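## Task

The rack's front face holds twelve drive blanks in three rows of four. Press every blank that sticks out fully home, until it stops and clicks into its latch. The single exception is the middle-row blank that is third from the right when viewed from in front of the rack; leave it untouched. The rack is free-standing. Tipping it beyond a slight amount counts as failure, and at the end it must sit where it began.

## Robot and tools

Robot: two arms, left_arm and right_arm, each ending in a two-finger gripper with a wrist camera. Scene frame: origin at table-top height, midway between the nominal arm bases. +x points out over the table, +z up, and left_arm sits on the +y side (arm names do not match image sides). Calibrated bases: left_arm at (-0.006, +0.301, 0) m, right_arm at (-0.007, -0.246, 0) m, each yawed very slightly. A camera stand is fixed behind the arms.

Gripper axes: fingers extend along the gripper's +z and close along its y. end_effector_position is the point between the finger pads, roughly 1 cm back from the tips. For pushing blanks, a closed gripper pointing at the rack face works as a pusher.

execute_actions(actions, cameras). actions is a list of actions; each action is a list of up to 15 rows, one row per 1/30 s step; if fewer rows are given, the last row is held until 15 steps have passed. Every row has 14 numbers in [-1, 1]: left_arm dx, dy, dz, rx, ry, rz, opening, then right_arm in the same order. Both arms are always included. dx..rz are an offset, not a pose: they are measured from that arm's Hand target as it was when the action began, along that Hand target's own axes, and every row in the action refers back to that same start. Scale: 1.0 equals 0.6 m of translation or 180 degrees; rx, ry, rz form one rotation vector. Sending the same offset again in a new action moves further. Six zeros re-request the current Hand target. opening is absolute: +1 fully open (0.093 m), -1 closed. cameras: list of names, ["all"], or []; images come automatically only when actions is empty.

move(target, speed, blend, opening_speed, grip_force, blocking, cameras). target is one 14-number row like the above, or a list of up to 15 such rows; every row is an offset from the Hand targets at the call's start (not from the previous row), in Hand-target axes, same 0.6 m / 180 degree scale, openings absolute. Paths are straight and end together, taking at least 0.5 s and at most 10 s. speed: m/s per arm path, 0.002 to 2.9, default 0.25 (rotation capped at twice that in rad/s); one number or one per target. blend: corner rounding in metres for lists; 0 means stop at each target. opening_speed: rate of the opening command per second on the -1..+1 scale, 0.2 or more. grip_force: newtons per pad, 10 to 50, one value or one per arm; stays set. blocking=false returns after about 0.5 s while motion continues. Paths ignore obstacles and the other arm; faster moves overshoot and hit harder, and targets set far beyond contact press harder. Keep paths away from an arm's own base.

wait(seconds 0 to 10) lets time run with the last commands held. stop() brakes a running move. zoom_image(camera, region=[x0, y0, x1, y1] pixels, at most 504 x 504) enlarges part of the latest image. read_manual(section="licences") gives licence text only. finished_scene(scene) ends the current scene (integer 1 to 2) irreversibly; the goal must hold without the robot touching anything.

Cameras: cam_head_left, cam_head_right (fixed, on one bar behind the arms), cam_left_wrist, cam_right_wrist; all 896x504. Calibration is approximate, good to about a centimetre near image centre.

Results: per arm, end_effector_position (m) and end_effector_quat_wxyz in the scene frame; Hand target (last commanded pose after clipping; next offsets count from it); Tool commands; grip_measured (+1 open, -1 closed, pads meet near -0.94); Joint positions ending in finger opening in metres; Joint torques (include gravity, noisy, joints 1 to 3 wrap at ±28 N m); Joint velocities, or "within noise" when still. Action calls may list positions at some steps. A move adds a move: line with its ending (done, off_target, moving, held, fault) and limits (paced = command clipped, held = steps withheld). done means at rest within 10 mm and 2 degrees; it does not say whether anything is being touched.

Control quirks: orientation commands are clipped to within 40 degrees of the measured orientation each step. Friction and gravity leave grippers short, low or tilted, worse at long reach; tiny moves may not occur or go sideways, so check pose after each move and correct tilt. Waiting does not close a gap; resend the missing distance. A blocked arm keeps pushing until you command its target back behind the gripper. An opening of 0 is a real command, so resend the current opening to keep it.

Heat: holding loads, stretched poses or pushing against unreachable targets heat motors. MOTOR HOT appears at 75 °C; at 90 °C the arm folds and idles for the rest of the scene; at 100 °C it goes limp.

Avoid: fast or hard contact with the rack, tipping or sliding it (it is loose; push slowly, in short steps, and consider bracing it with the other arm), pressing the wrong blank, arms or grippers touching each other, loading a camera cable, anything falling or ending off the table, and unnecessary arm stops.

Each tool is called after "Call:" as name([rows], argument=value, ...), one row to a line, values as JSON.

## Session

Call:
execute_actions(actions=[], cameras=["all"])

Scene clock: 0.00 s.
left_arm: end_effector_position=(+0.3813, +0.3120, +0.0891) grip_measured=+1.000 end_effector_quat_wxyz=(+0.576, -0.057, +0.815, +0.028) | right_arm: end_effector_position=(+0.3657, -0.3151, +0.0875) grip_measured=+1.000 end_effector_quat_wxyz=(+0.564, +0.170, +0.805, -0.077)
Joint positions: left_arm=[0.015 1.557 0.354 0.858 -0.145 -0.073 0.093] | right_arm=[-0.031 1.521 0.343 0.805 0.254 0.17 0.093]
Joint velocities: within noise
Joint torques (N m): no reading
Heat: left arm: 24 °C; right arm: 24 °C.
Hand target: left_arm +0.3825, +0.3119, +0.0916; +0.578, -0.057, +0.813, +0.028 | right_arm +0.3698, -0.3154, +0.0969; +0.576, +0.170, +0.796, -0.075
Tool commands: left_gripper/opening=+1.0 right_gripper/opening=+1.0

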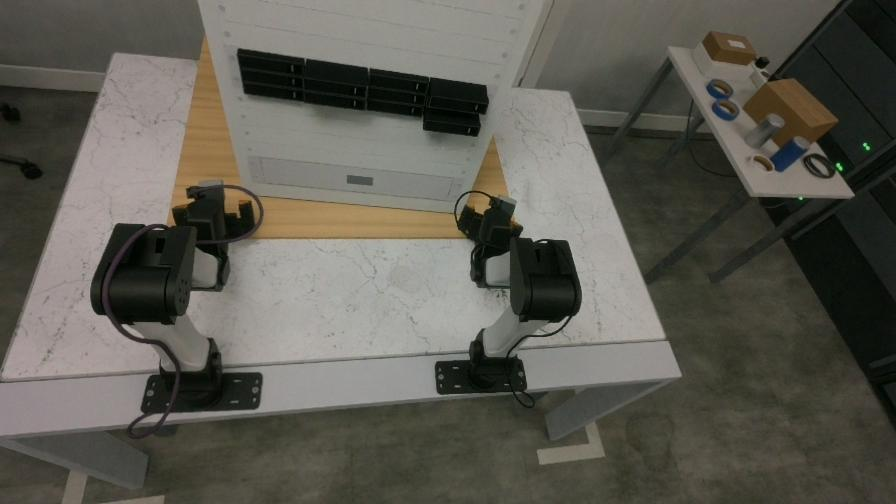

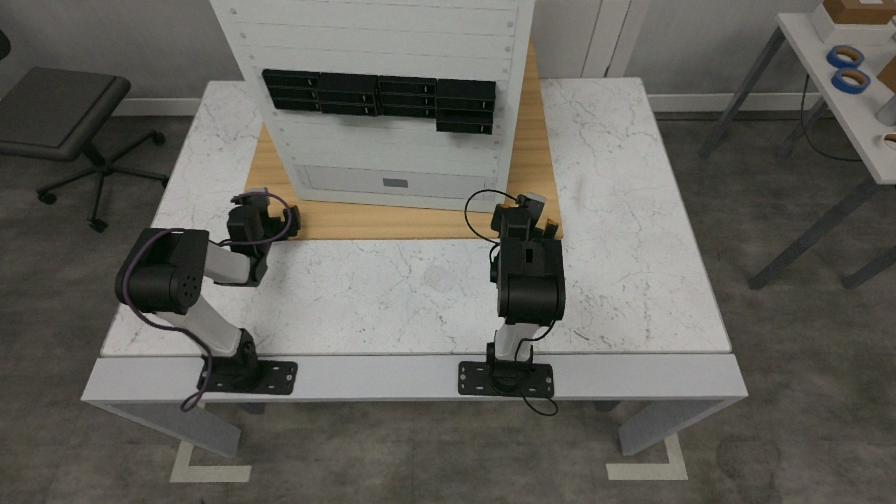

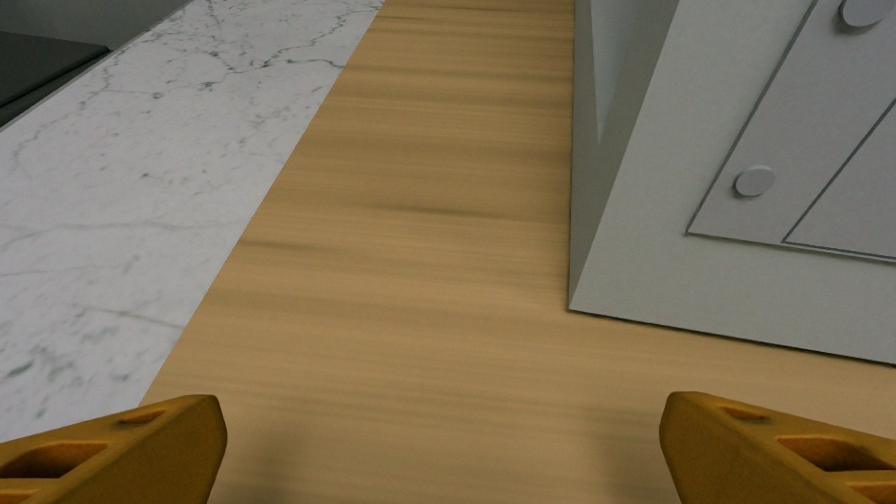

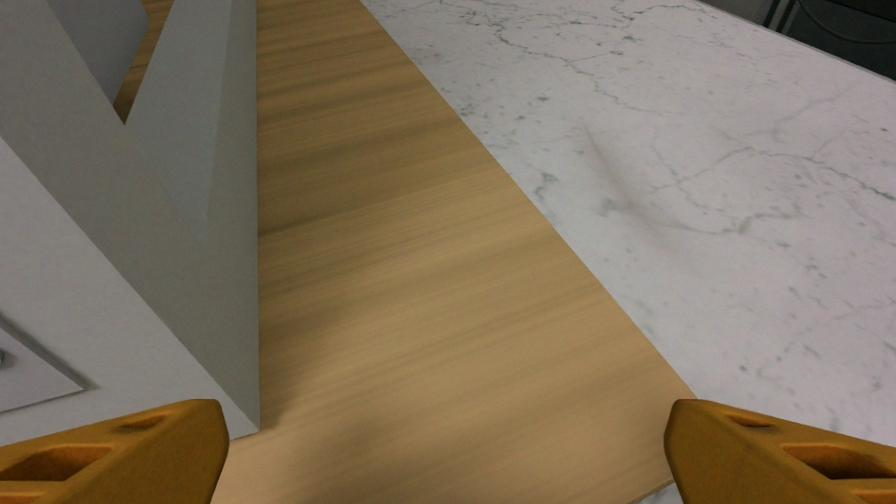

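Call:
zoom_image(camera="cam_head_left", region=[220, 30, 520, 200])

Call:
zoom_image(camera="cam_head_right", region=[240, 50, 520, 210])

Scaled by 1.680 from the camera's 896x504 image, which has a finer 1280x720 frame.

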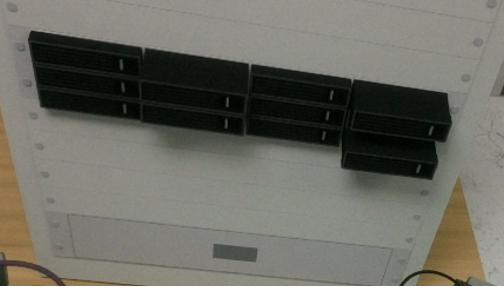

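Scaled by 1.800 from the camera's 896x504 image, which has a finer 1280x720 frame.

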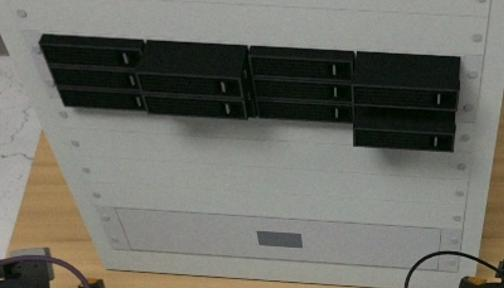

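Call:
move(target=[-0.449, -0.005, -0.374, 0.231, -0.0997, 0.0455, 1, -0.436, 0.077, -0.3725, -0.304, -0.085, -0.0737, 1], cameras=["all"])

Scene clock: 52.23 s.
left_arm: end_effector_position=(+0.2613, +0.2994, +0.4115) grip_measured=+1.000 end_effector_quat_wxyz=(+0.673, +0.212, +0.676, -0.213) | right_arm: end_effector_position=(+0.2620, -0.2499, +0.4085) grip_measured=+1.000 end_effector_quat_wxyz=(+0.670, -0.206, +0.680, +0.217)
Joint positions: left_arm=[0.681 0.885 1.03 -0.154 1.242 0.007 0.093] | right_arm=[-0.614 0.901 1.033 -0.161 -1.263 -0.008 0.093]
Joint torques (N m): left_arm=[0.76 -0.46 9.1 1.52 0.02 -0.12] | right_arm=[-0.72 0.01 11.38 1.67 -0.18 0.13]
Heat: left arm: 28 °C; right arm: 29 °C.
Hand target: left_arm +0.2600, +0.3001, +0.4199; +0.675, +0.213, +0.674, -0.212 | right_arm +0.2602, -0.2500, +0.4197; +0.674, -0.212, +0.675, +0.213
Off the commanded pose: left_arm 0.009 m, 0 deg | right_arm 0.011 m, 1 deg.
move: off_target (right_arm)
camera_calibration:
cam_left_wrist: T_world_to_cam=[[-0.574689, -0.818372, -0.000226793, 0.396301], [-0.344776, 0.242365, -0.906857, 0.429841], [0.742201, -0.521083, -0.421439, 0.217267], [0, 0, 0, 1]] pos_world=[0.214693, 0.333357, 0.481459]
cam_right_wrist: T_world_to_cam=[[0.55482, -0.831558, -0.0261878, -0.34255], [-0.366702, -0.216169, -0.904876, 0.450902], [0.746796, 0.511647, -0.424869, 0.188248], [0, 0, 0, 1]] pos_world=[0.214818, -0.283696, 0.47902]

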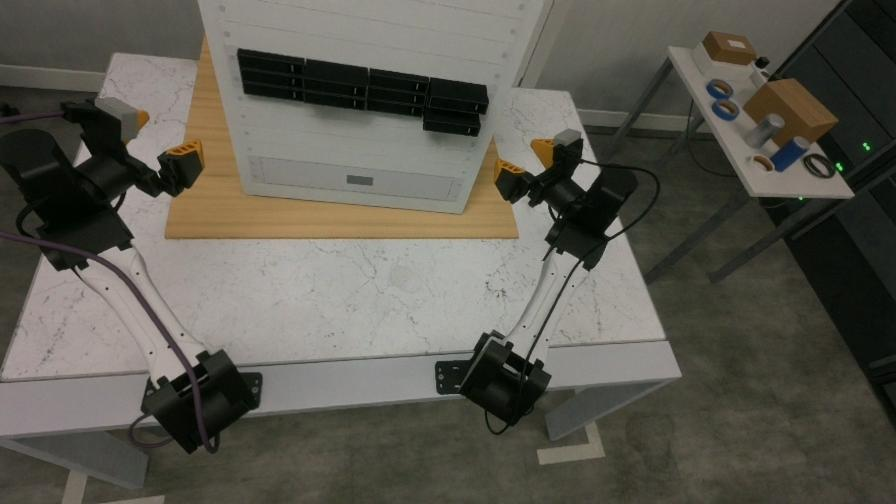

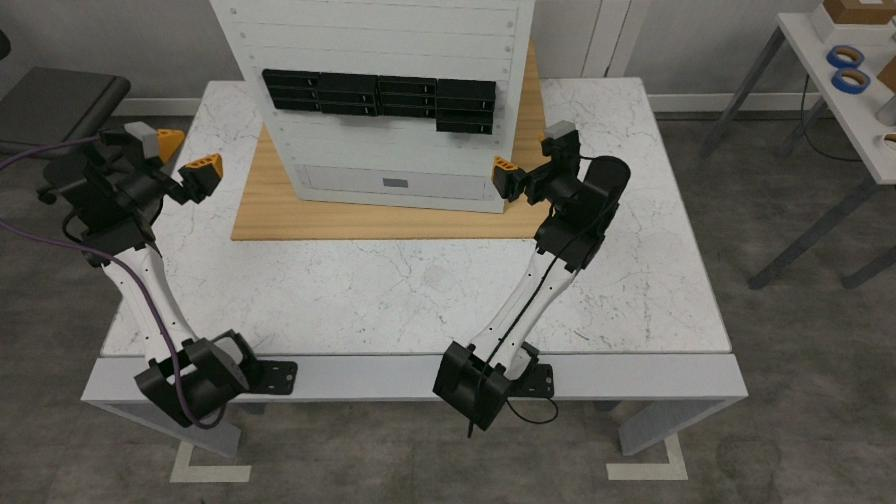

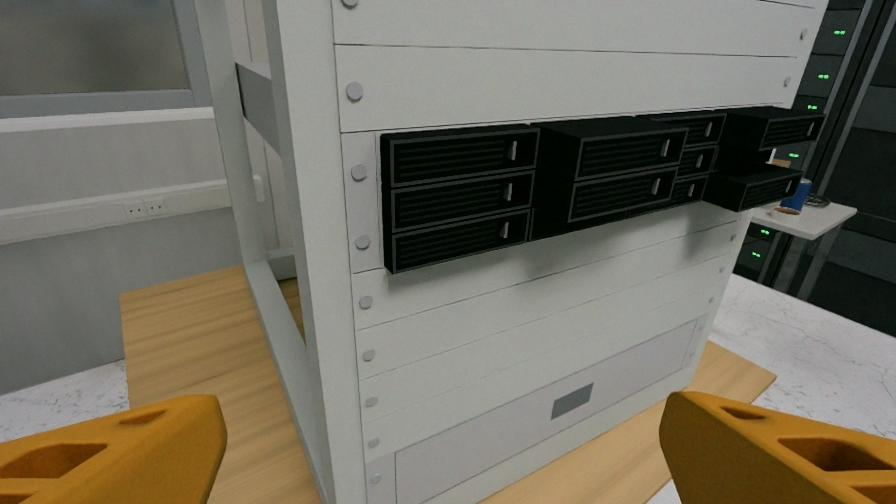

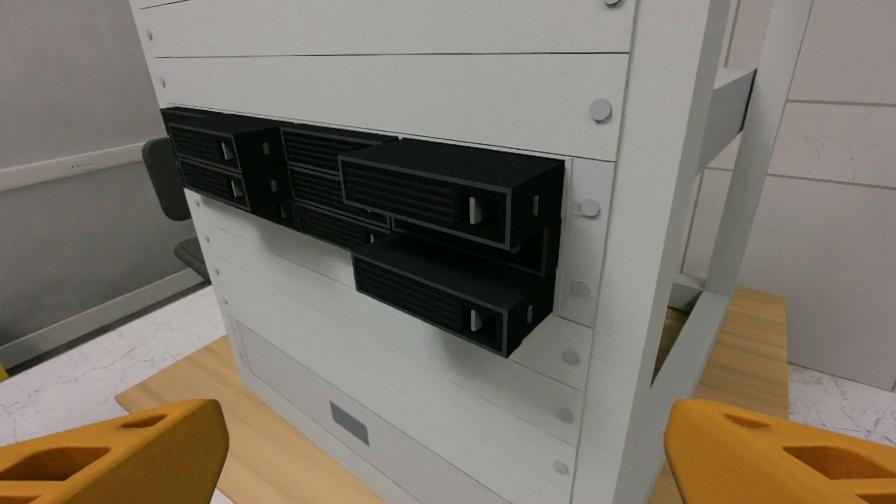

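Call:
zoom_image(camera="cam_left_wrist", region=[370, 90, 830, 290])

Call:
zoom_image(camera="cam_right_wrist", region=[140, 90, 620, 370])

Scaled by 1.096 from the camera's 896x504 image, which has a finer 1280x720 frame.

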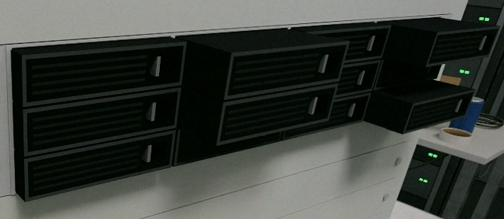

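Scaled by 1.050 from the camera's 896x504 image, which has a finer 1280x720 frame.

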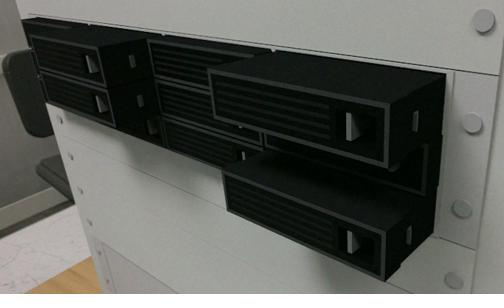

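Call:
zoom_image(camera="cam_head_left", region=[220, 30, 380, 120])

Call:
zoom_image(camera="cam_head_right", region=[390, 60, 520, 150])

Call:
zoom_image(camera="cam_head_right", region=[240, 50, 400, 140])

Scaled by 3.150 from the camera's 896x504 image, which has a finer 1280x720 frame.

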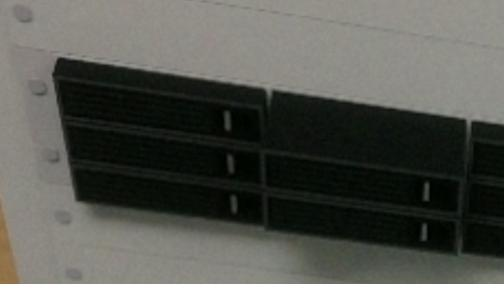

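Scaled by 3.877 from the camera's 896x504 image, which has a finer 1280x720 frame.

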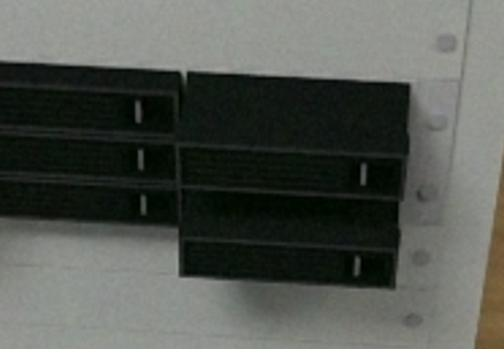

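Scaled by 3.150 from the camera's 896x504 image, which has a finer 1280x720 frame.

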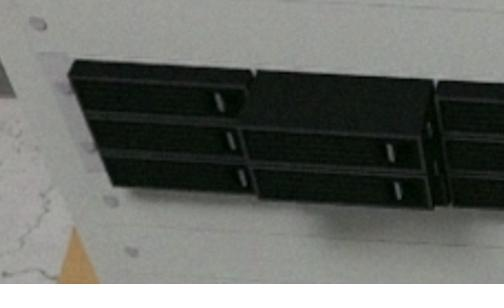

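Call:
zoom_image(camera="cam_head_left", region=[360, 60, 520, 150])

Call:
zoom_image(camera="cam_right_wrist", region=[320, 120, 620, 370])

Call:
zoom_image(camera="cam_left_wrist", region=[340, 90, 580, 290])

Call:
zoom_image(camera="cam_left_wrist", region=[540, 80, 840, 250])

Scaled by 3.150 from the camera's 896x504 image, which has a finer 1280x720 frame.

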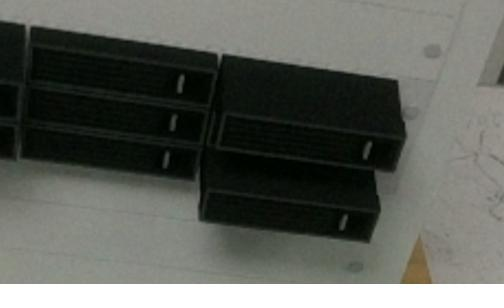

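Scaled by 1.680 from the camera's 896x504 image, which has a finer 1280x720 frame.

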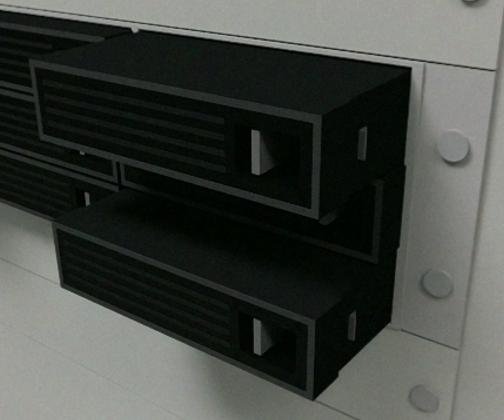

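Scaled by 2.100 from the camera's 896x504 image, which has a finer 1280x720 frame.

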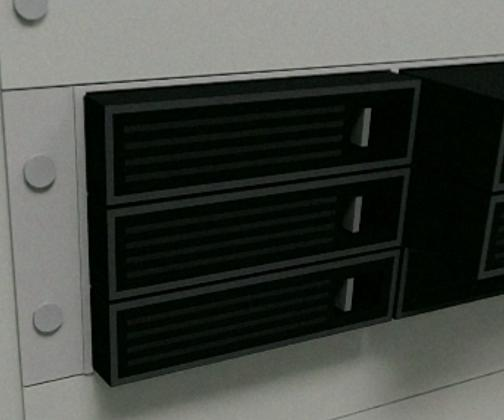

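Scaled by 1.680 from the camera's 896x504 image, which has a finer 1280x720 frame.

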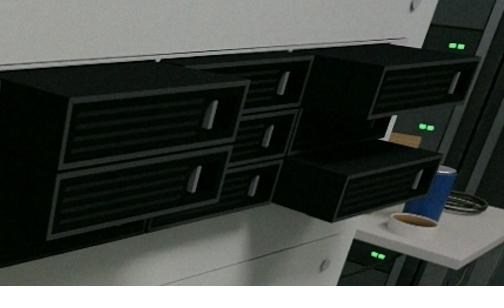

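Call:
move(target=[0, 0, 0, 0, 0, 0, 1, -0.0105, 0.0822, 0.1784, 0.2268, 0, 0, -0.92], cameras=["all"])

Scene clock: 187.53 s.
left_arm: end_effector_position=(+0.2612, +0.2993, +0.4113) grip_measured=+1.000 end_effector_quat_wxyz=(+0.673, +0.212, +0.676, -0.213) | right_arm: end_effector_position=(+0.3196, -0.1498, +0.4070) grip_measured=-0.917 end_effector_quat_wxyz=(+0.691, +0.024, +0.721, -0.048)
Joint positions: left_arm=[0.681 0.885 1.03 -0.155 1.243 0.007 0.093] | right_arm=[0.658 1.021 1.1 -0.134 0.719 0 0.001]
Joint torques (N m): left_arm=[0.81 -0.34 8.99 1.55 0.02 -0.13] | right_arm=[0.64 -0.94 12.19 2.24 0.02 0.07]
Heat: left arm: 36 °C; right arm: 38 °C.
Hand target: left_arm +0.2600, +0.3001, +0.4199; +0.675, +0.213, +0.674, -0.212 | right_arm +0.3196, -0.1483, +0.4260; +0.706, +0.036, +0.706, -0.036
Off the commanded pose: left_arm 0.009 m, 0 deg | right_arm 0.019 m, 3 deg.
move: off_target (right_arm)
camera_calibration:
cam_left_wrist: T_world_to_cam=[[-0.575335, -0.817917, 0.000894595, 0.395746], [-0.34542, 0.241982, -0.906714, 0.429856], [0.7414, -0.521973, -0.421746, 0.217799], [0, 0, 0, 1]] pos_world=[0.214692, 0.333355, 0.481258]
cam_right_wrist: T_world_to_cam=[[-0.121033, -0.992225, 0.0289824, -0.121851], [-0.452473, 0.0291586, -0.891301, 0.550972], [0.883527, -0.12099, -0.452484, -0.0338673], [0, 0, 0, 1]] pos_world=[0.264475, -0.141067, 0.479289]

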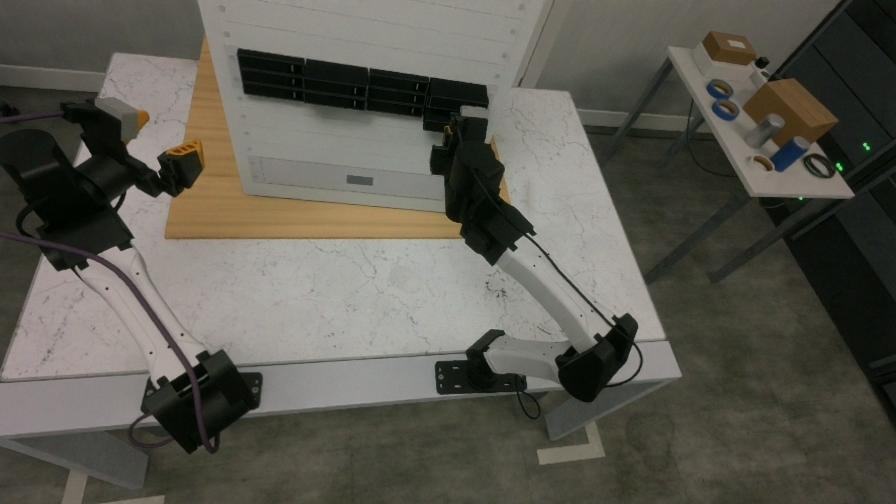

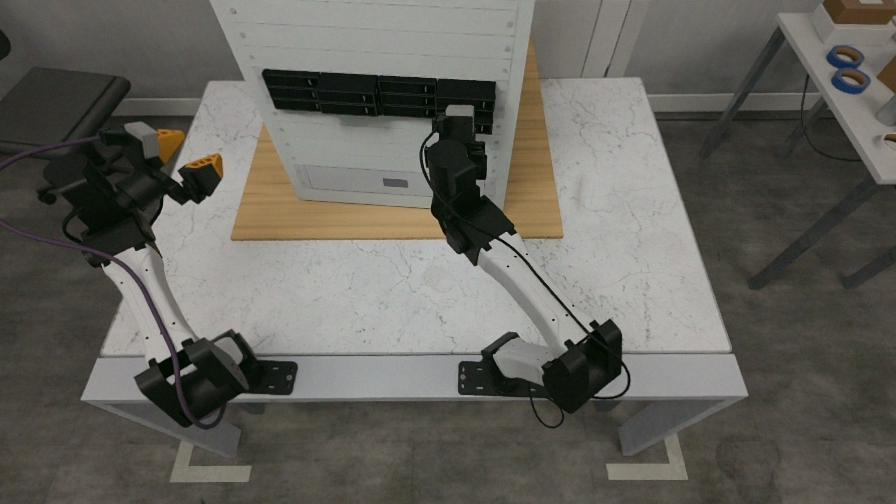

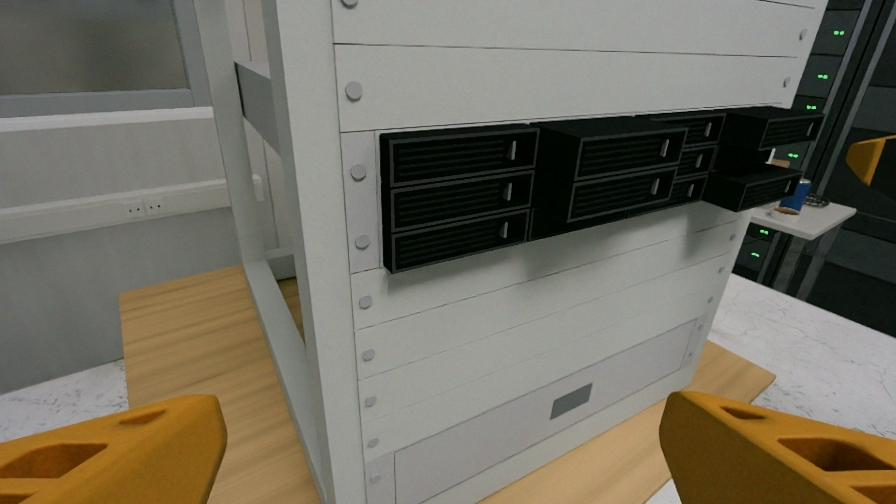

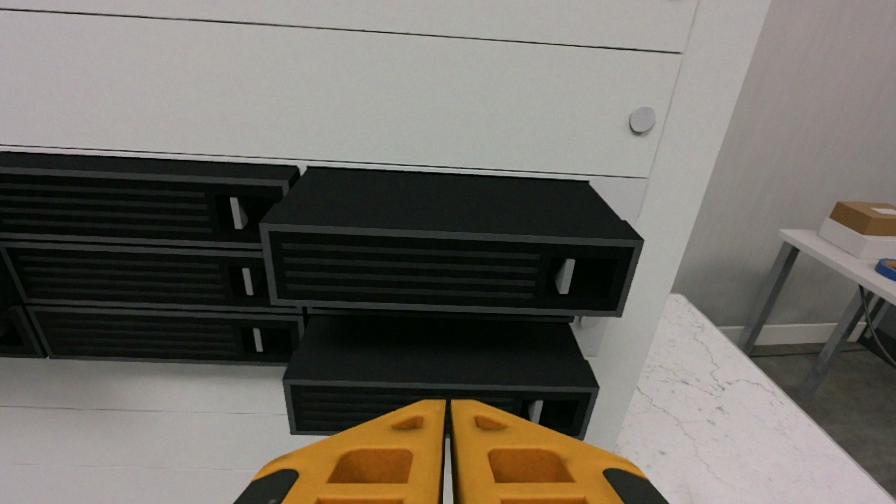

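Call:
move(target=[0, 0, 0, 0, 0, 0, 1, -0.018, 0, 0.035, 0, -0.0128, 0, -0.92], speed=0.1, cameras=["cam_right_wrist"])

Scene clock: 200.90 s.
left_arm: end_effector_position=(+0.2612, +0.2993, +0.4113) grip_measured=+1.000 end_effector_quat_wxyz=(+0.673, +0.212, +0.676, -0.213) | right_arm: end_effector_position=(+0.3389, -0.1486, +0.4167) grip_measured=-0.917 end_effector_quat_wxyz=(+0.704, +0.028, +0.708, -0.044)
Joint positions: left_arm=[0.681 0.885 1.03 -0.155 1.243 0.007 0.093] | right_arm=[0.61 1.081 1.127 -0.051 0.671 -0.02 0.001]
Joint torques (N m): left_arm=[0.83 -0.31 9.07 1.52 0.04 -0.15] | right_arm=[-0.81 -1.62 12.34 2.24 -0.15 -0.06]
Heat: left arm: 37 °C; right arm: 39 °C.
Hand target: left_arm +0.2600, +0.3001, +0.4199; +0.675, +0.213, +0.674, -0.212 | right_arm +0.3405, -0.1504, +0.4367; +0.720, +0.035, +0.692, -0.037
Off the commanded pose: left_arm 0.009 m, 0 deg | right_arm 0.020 m, 3 deg.
move: off_target (right_arm)
camera_calibration:
cam_right_wrist: T_world_to_cam=[[-0.121081, -0.992509, 0.016272, -0.113409], [-0.418425, 0.0361671, -0.907531, 0.564596], [0.900144, -0.116694, -0.41967, -0.0649717], [0, 0, 0, 1]] pos_world=[0.280993, -0.140561, 0.486967]
Images, in order (width x height): cam_right_wrist 896x504.

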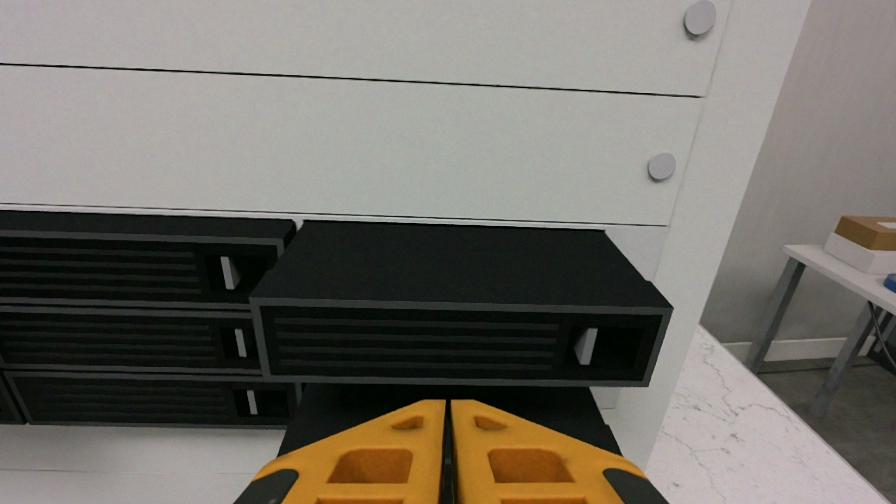

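Call:
move(target=[0, 0, 0, 0, 0, 0, 1, 0.0023, 0, 0.0583, 0, 0, 0, -0.92], speed=0.06, cameras=["cam_right_wrist"])

Scene clock: 206.10 s.
left_arm: end_effector_position=(+0.2612, +0.2993, +0.4113) grip_measured=+1.000 end_effector_quat_wxyz=(+0.673, +0.212, +0.676, -0.213) | right_arm: end_effector_position=(+0.3734, -0.1521, +0.4155) grip_measured=-0.917 end_effector_quat_wxyz=(+0.703, +0.027, +0.710, -0.045)
Joint positions: left_arm=[0.681 0.885 1.03 -0.155 1.243 0.007 0.093] | right_arm=[0.52 1.186 1.184 -0.008 0.581 -0.021 0.001]
Joint torques (N m): left_arm=[0.91 -0.27 9.05 1.56 0.04 -0.12] | right_arm=[-0.83 -2.7 12.56 2.34 -0.14 -0.01]
Heat: left arm: 37 °C; right arm: 39 °C.
Hand target: left_arm +0.2600, +0.3001, +0.4199; +0.675, +0.213, +0.674, -0.212 | right_arm +0.3754, -0.1540, +0.4366; +0.720, +0.035, +0.692, -0.037
Off the commanded pose: left_arm 0.009 m, 0 deg | right_arm 0.021 m, 3 deg.
move: off_target (right_arm)
camera_calibration:
cam_right_wrist: T_world_to_cam=[[-0.121377, -0.992418, 0.0193579, -0.113839], [-0.422955, 0.0340665, -0.90551, 0.578639], [0.897985, -0.118096, -0.423883, -0.0946229], [0, 0, 0, 1]] pos_world=[0.315891, -0.143863, 0.486058]
Images, in order (width x height): cam_right_wrist 896x504.

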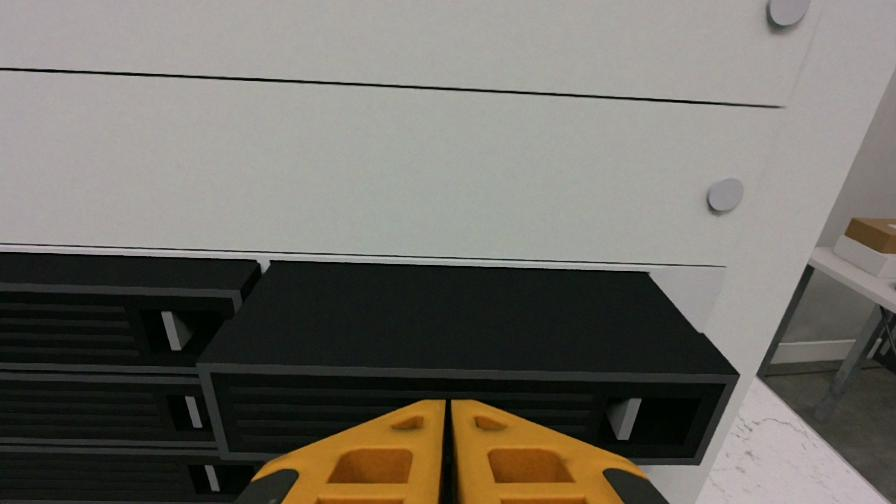

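Call:
move(target=[0, 0, 0, 0, 0, 0, 1, 0.00133, 0, 0.0333, 0, 0, 0, -0.92], speed=0.05, cameras=["cam_right_wrist"])

Scene clock: 216.90 s.
left_arm: end_effector_position=(+0.2612, +0.2993, +0.4113) grip_measured=+1.000 end_effector_quat_wxyz=(+0.673, +0.212, +0.676, -0.213) | right_arm: end_effector_position=(+0.3928, -0.1547, +0.4162) grip_measured=-0.917 end_effector_quat_wxyz=(+0.703, +0.028, +0.709, -0.046)
Joint positions: left_arm=[0.681 0.885 1.03 -0.155 1.243 0.007 0.093] | right_arm=[0.478 1.248 1.224 0.015 0.543 -0.021 0.001]
Joint torques (N m): left_arm=[0.77 -0.17 9.21 1.52 0.1 -0.13] | right_arm=[-0.84 -3.12 12.63 2.34 -0.2 0.01]
Heat: left arm: 37 °C; right arm: 40 °C.
Hand target: left_arm +0.2600, +0.3001, +0.4199; +0.675, +0.213, +0.674, -0.212 | right_arm +0.3952, -0.1560, +0.4368; +0.720, +0.035, +0.692, -0.037
Off the commanded pose: left_arm 0.009 m, 0 deg | right_arm 0.021 m, 3 deg.
move: off_target (right_arm)
camera_calibration:
cam_right_wrist: T_world_to_cam=[[-0.124757, -0.992021, 0.0181626, -0.112125], [-0.421677, 0.0364426, -0.906013, 0.587592], [0.898122, -0.120691, -0.422859, -0.112904], [0, 0, 0, 1]] pos_world=[0.335188, -0.14627, 0.48666]
Images, in order (width x height): cam_right_wrist 896x504.

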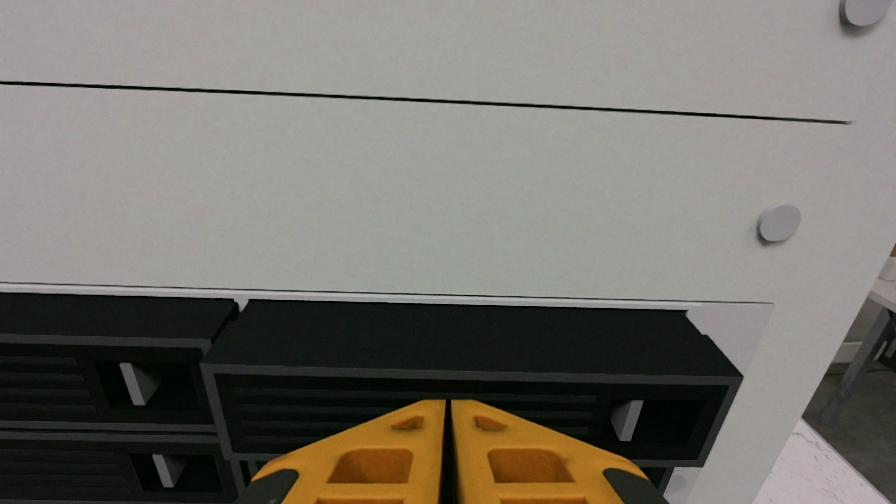

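Call:
move(target=[0, 0, 0, 0, 0, 0, 1, 0.0009, 0, 0.02, 0, 0, 0, -0.92], speed=0.04, cameras=["cam_right_wrist"])

Scene clock: 224.13 s.
left_arm: end_effector_position=(+0.2612, +0.2993, +0.4113) grip_measured=+1.000 end_effector_quat_wxyz=(+0.673, +0.212, +0.676, -0.213) | right_arm: end_effector_position=(+0.4014, -0.1563, +0.4166) grip_measured=-0.918 end_effector_quat_wxyz=(+0.702, +0.029, +0.710, -0.047)
Joint positions: left_arm=[0.681 0.885 1.03 -0.155 1.243 0.007 0.093] | right_arm=[0.461 1.276 1.247 0.019 0.527 -0.021 0.001]
Joint torques (N m): left_arm=[0.81 -0.21 9.1 1.55 0.05 -0.13] | right_arm=[-1.13 -2.43 12.96 2.4 -0.28 0.02]
Heat: left arm: 38 °C; right arm: 40 °C.
Hand target: left_arm +0.2600, +0.3001, +0.4199; +0.675, +0.213, +0.674, -0.212 | right_arm +0.4072, -0.1572, +0.4367; +0.720, +0.035, +0.692, -0.037
Off the commanded pose: left_arm 0.009 m, 0 deg | right_arm 0.021 m, 3 deg.
move: off_target (right_arm)
camera_calibration:
cam_right_wrist: T_world_to_cam=[[-0.127347, -0.991678, 0.0189102, -0.111854], [-0.422893, 0.0370407, -0.905422, 0.592022], [0.897187, -0.1233, -0.424091, -0.120228], [0, 0, 0, 1]] pos_world=[0.343984, -0.147676, 0.487157]
Images, in order (width x height): cam_right_wrist 896x504.

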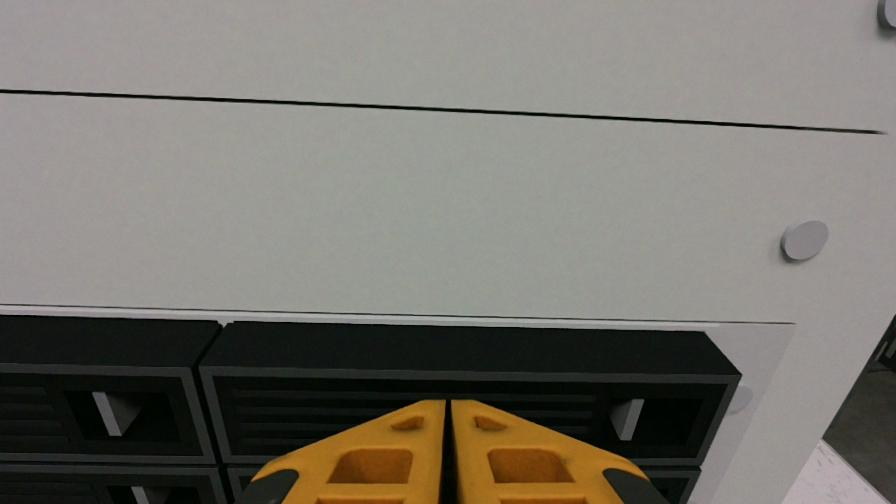

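Call:
move(target=[0, 0, 0, 0, 0, 0, 1, 0.0006, 0, 0.0133, 0, 0, 0, -0.92], speed=0.04, cameras=["cam_right_wrist"])

Scene clock: 227.97 s.
left_arm: end_effector_position=(+0.2612, +0.2993, +0.4113) grip_measured=+1.000 end_effector_quat_wxyz=(+0.673, +0.212, +0.676, -0.213) | right_arm: end_effector_position=(+0.4019, -0.1562, +0.4167) grip_measured=-0.918 end_effector_quat_wxyz=(+0.699, +0.027, +0.713, -0.049)
Joint positions: left_arm=[0.681 0.885 1.03 -0.155 1.243 0.007 0.093] | right_arm=[0.46 1.28 1.259 0 0.527 -0.021 0.001]
Joint torques (N m): left_arm=[0.87 -0.35 9.06 1.5 0.03 -0.12] | right_arm=[-2.44 -0.69 13.2 2.67 -0.42 0.02]
Heat: left arm: 38 °C; right arm: 41 °C.
Hand target: left_arm +0.2600, +0.3001, +0.4199; +0.675, +0.213, +0.674, -0.212 | right_arm +0.4151, -0.1580, +0.4366; +0.720, +0.035, +0.692, -0.037
Off the commanded pose: left_arm 0.009 m, 0 deg | right_arm 0.024 m, 4 deg.
move: off_target (right_arm)
camera_calibration:
cam_right_wrist: T_world_to_cam=[[-0.127208, -0.99157, 0.0246301, -0.11414], [-0.432003, 0.0330346, -0.901267, 0.593567], [0.892856, -0.125289, -0.432564, -0.11567], [0, 0, 0, 1]] pos_world=[0.34518, -0.147279, 0.487739]
Images, in order (width x height): cam_right_wrist 896x504.

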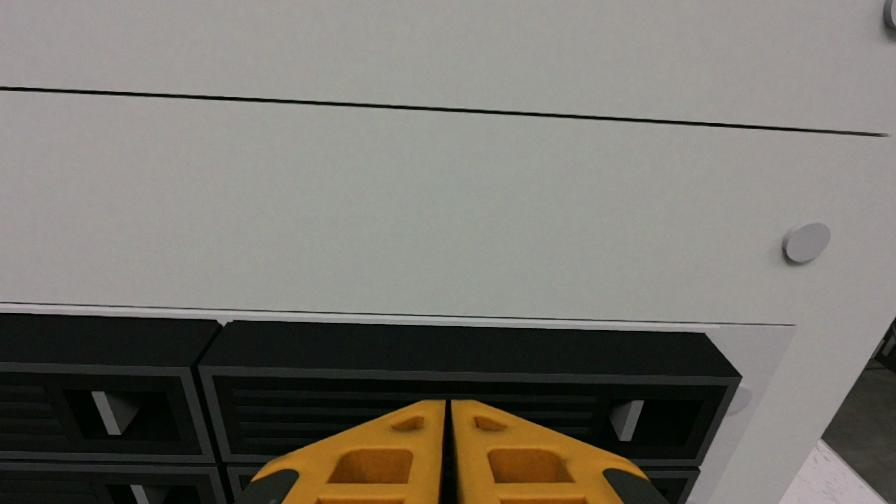

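Call:
move(target=[0, 0, 0, 0, 0, 0, 1, -0.005, 0, -0.13, 0, 0, 0, -0.92], speed=0.2, cameras=["all"])

Scene clock: 232.60 s.
left_arm: end_effector_position=(+0.2612, +0.2993, +0.4113) grip_measured=+1.000 end_effector_quat_wxyz=(+0.673, +0.212, +0.676, -0.213) | right_arm: end_effector_position=(+0.3389, -0.1519, +0.4389) grip_measured=-0.918 end_effector_quat_wxyz=(+0.721, +0.040, +0.691, -0.033)
Joint positions: left_arm=[0.681 0.885 1.03 -0.155 1.243 0.007 0.093] | right_arm=[0.599 1.088 1.173 -0.031 0.661 -0.021 0.001]
Joint torques (N m): left_arm=[0.8 -0.31 9.02 1.51 0.03 -0.13] | right_arm=[0.84 -2.74 7.6 2.02 -0.01 -0.08]
Heat: left arm: 38 °C; right arm: 40 °C.
Hand target: left_arm +0.2600, +0.3001, +0.4199; +0.675, +0.213, +0.674, -0.212 | right_arm +0.3375, -0.1502, +0.4365; +0.720, +0.035, +0.692, -0.037
Off the commanded pose: left_arm 0.009 m, 0 deg | right_arm 0.003 m, 1 deg.
move: done
camera_calibration:
cam_left_wrist: T_world_to_cam=[[-0.575335, -0.817917, 0.000894595, 0.395746], [-0.34542, 0.241982, -0.906714, 0.429856], [0.7414, -0.521973, -0.421746, 0.217799], [0, 0, 0, 1]] pos_world=[0.214692, 0.333355, 0.481258]
cam_right_wrist: T_world_to_cam=[[-0.123264, -0.992173, -0.0199465, -0.100294], [-0.373245, 0.0649758, -0.925455, 0.581689], [0.919508, -0.10663, -0.378333, -0.0792384], [0, 0, 0, 1]] pos_world=[0.27761, -0.145754, 0.506348]

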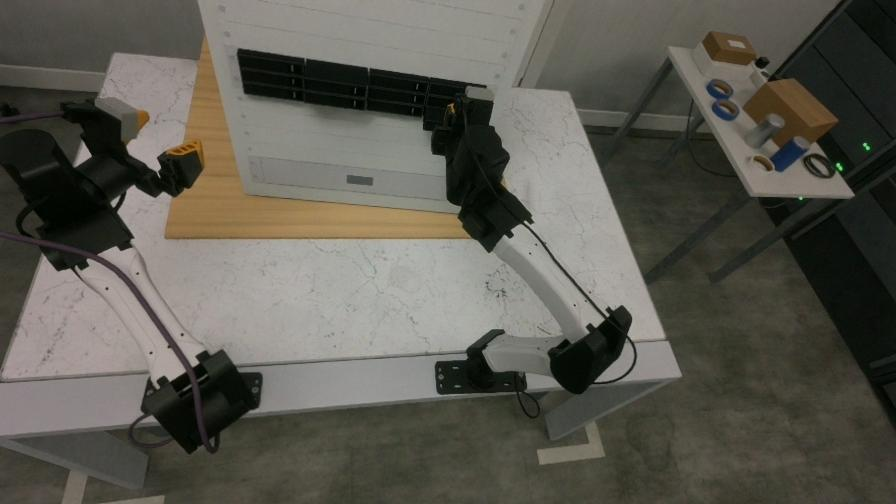

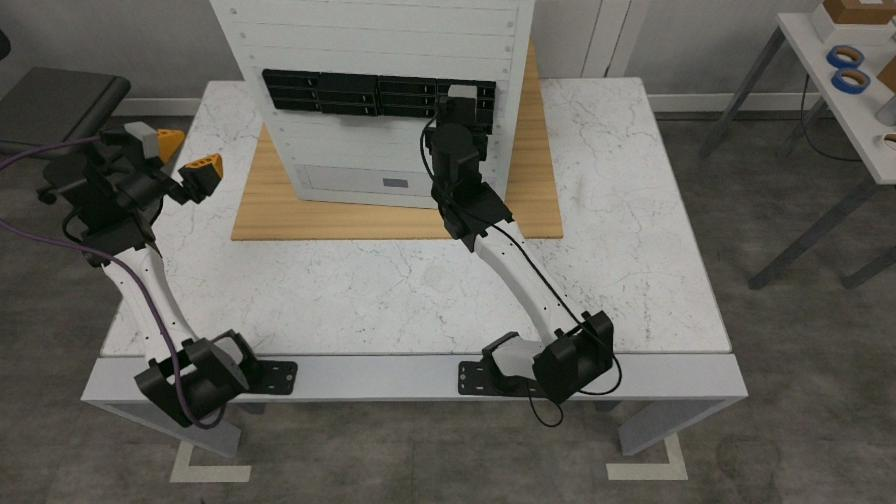

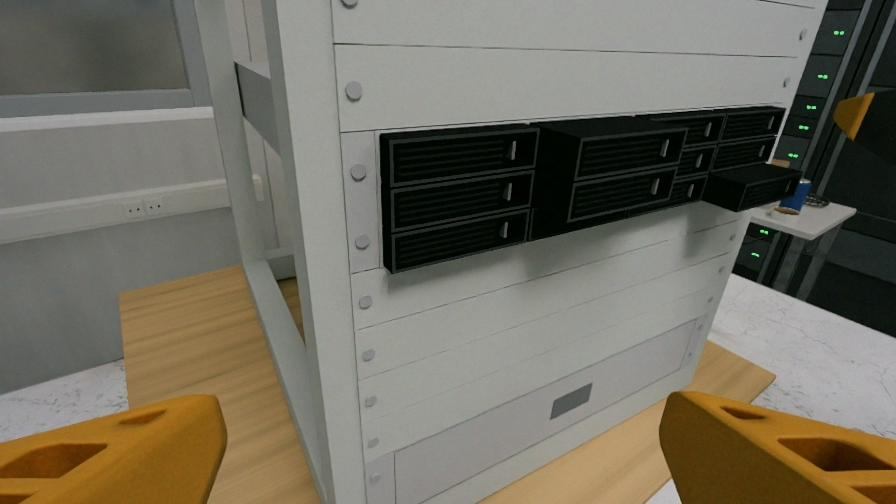

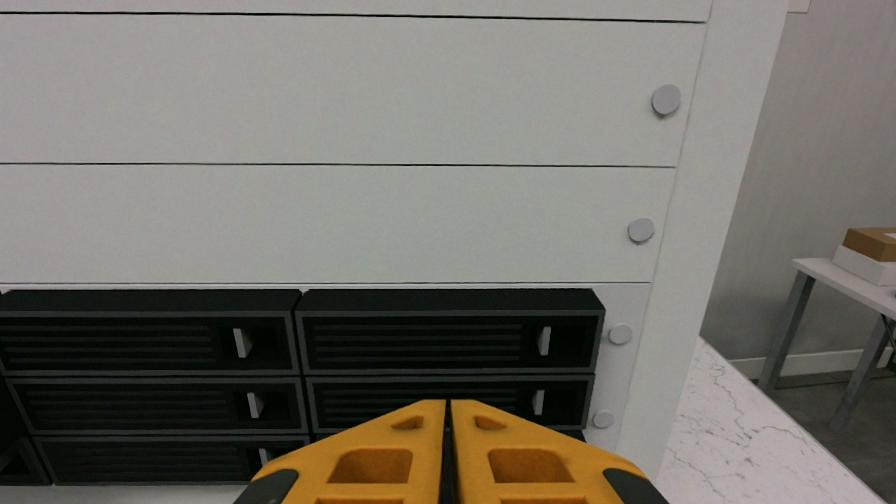

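Call:
move(target=[0, 0, 0, 0, 0, 0, 1, 0.1175, 0, -0.005, 0, 0.0128, 0, -0.92], speed=0.2, cameras=["cam_right_wrist"])

Scene clock: 240.80 s.
left_arm: end_effector_position=(+0.2612, +0.2993, +0.4113) grip_measured=+1.000 end_effector_quat_wxyz=(+0.673, +0.212, +0.676, -0.213) | right_arm: end_effector_position=(+0.3411, -0.1508, +0.3588) grip_measured=-0.918 end_effector_quat_wxyz=(+0.695, +0.025, +0.717, -0.049)
Joint positions: left_arm=[0.681 0.885 1.03 -0.155 1.243 0.007 0.093] | right_arm=[0.599 1.047 0.903 0.108 0.663 -0.013 0.001]
Joint torques (N m): left_arm=[0.8 -0.2 9.03 1.5 0.02 -0.13] | right_arm=[0.84 -3.81 8.24 2.33 0.02 0.22]
Heat: left arm: 38 °C; right arm: 39 °C.
Hand target: left_arm +0.2600, +0.3001, +0.4199; +0.675, +0.213, +0.674, -0.212 | right_arm +0.3372, -0.1501, +0.3661; +0.706, +0.036, +0.706, -0.036
Off the commanded pose: left_arm 0.009 m, 0 deg | right_arm 0.008 m, 3 deg.
move: off_target (right_arm)
camera_calibration:
cam_right_wrist: T_world_to_cam=[[-0.124722, -0.991785, 0.0283981, -0.117278], [-0.441464, 0.0298384, -0.896782, 0.516073], [0.888568, -0.124385, -0.441559, -0.08089], [0, 0, 0, 1]] pos_world=[0.285077, -0.141775, 0.430418]
Images, in order (width x height): cam_right_wrist 896x504.

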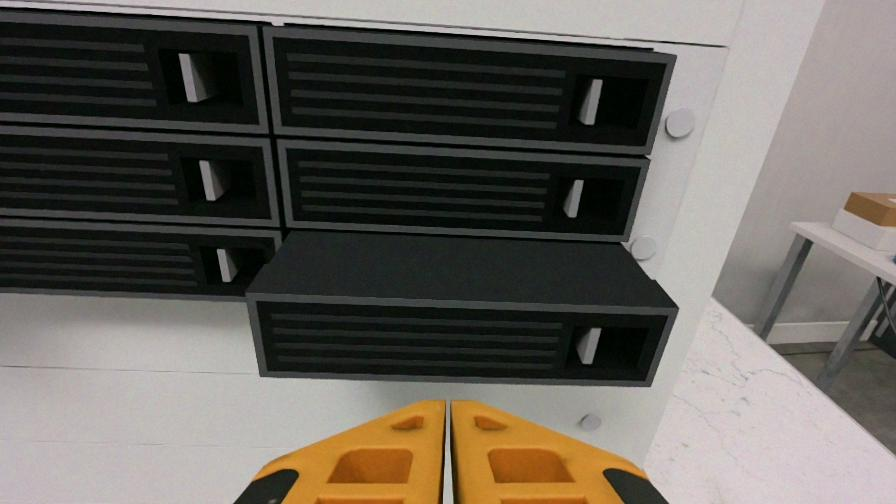

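Call:
move(target=[0, 0, 0, 0, 0, 0, 1, -0.0083, 0, 0.1305, 0, -0.0145, 0, -0.92], speed=0.06, cameras=["cam_right_wrist"])

Scene clock: 246.50 s.
left_arm: end_effector_position=(+0.2612, +0.2993, +0.4113) grip_measured=+1.000 end_effector_quat_wxyz=(+0.673, +0.212, +0.676, -0.213) | right_arm: end_effector_position=(+0.4020, -0.1585, +0.3457) grip_measured=-0.918 end_effector_quat_wxyz=(+0.698, +0.031, +0.714, -0.050)
Joint positions: left_arm=[0.681 0.885 1.03 -0.155 1.243 0.007 0.093] | right_arm=[0.456 1.256 0.962 0.27 0.53 -0.015 0.001]
Joint torques (N m): left_arm=[0.88 -0.25 9.17 1.5 0.06 -0.12] | right_arm=[-1.96 -0.95 14.37 2.66 -0.44 -0.04]
Heat: left arm: 38 °C; right arm: 39 °C.
Hand target: left_arm +0.2600, +0.3001, +0.4199; +0.675, +0.213, +0.674, -0.212 | right_arm +0.4152, -0.1581, +0.3709; +0.722, +0.035, +0.690, -0.037
Off the commanded pose: left_arm 0.009 m, 0 deg | right_arm 0.029 m, 4 deg.
move: off_target (right_arm)
camera_calibration:
cam_right_wrist: T_world_to_cam=[[-0.134067, -0.990759, 0.020546, -0.110375], [-0.433707, 0.0400206, -0.900165, 0.531078], [0.891025, -0.129593, -0.435064, -0.145716], [0, 0, 0, 1]] pos_world=[0.345371, -0.149492, 0.416929]
Images, in order (width x height): cam_right_wrist 896x504.

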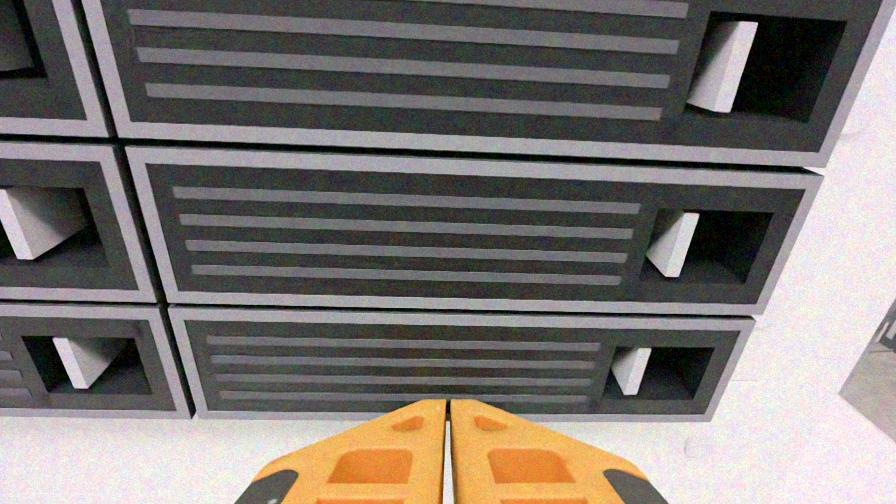

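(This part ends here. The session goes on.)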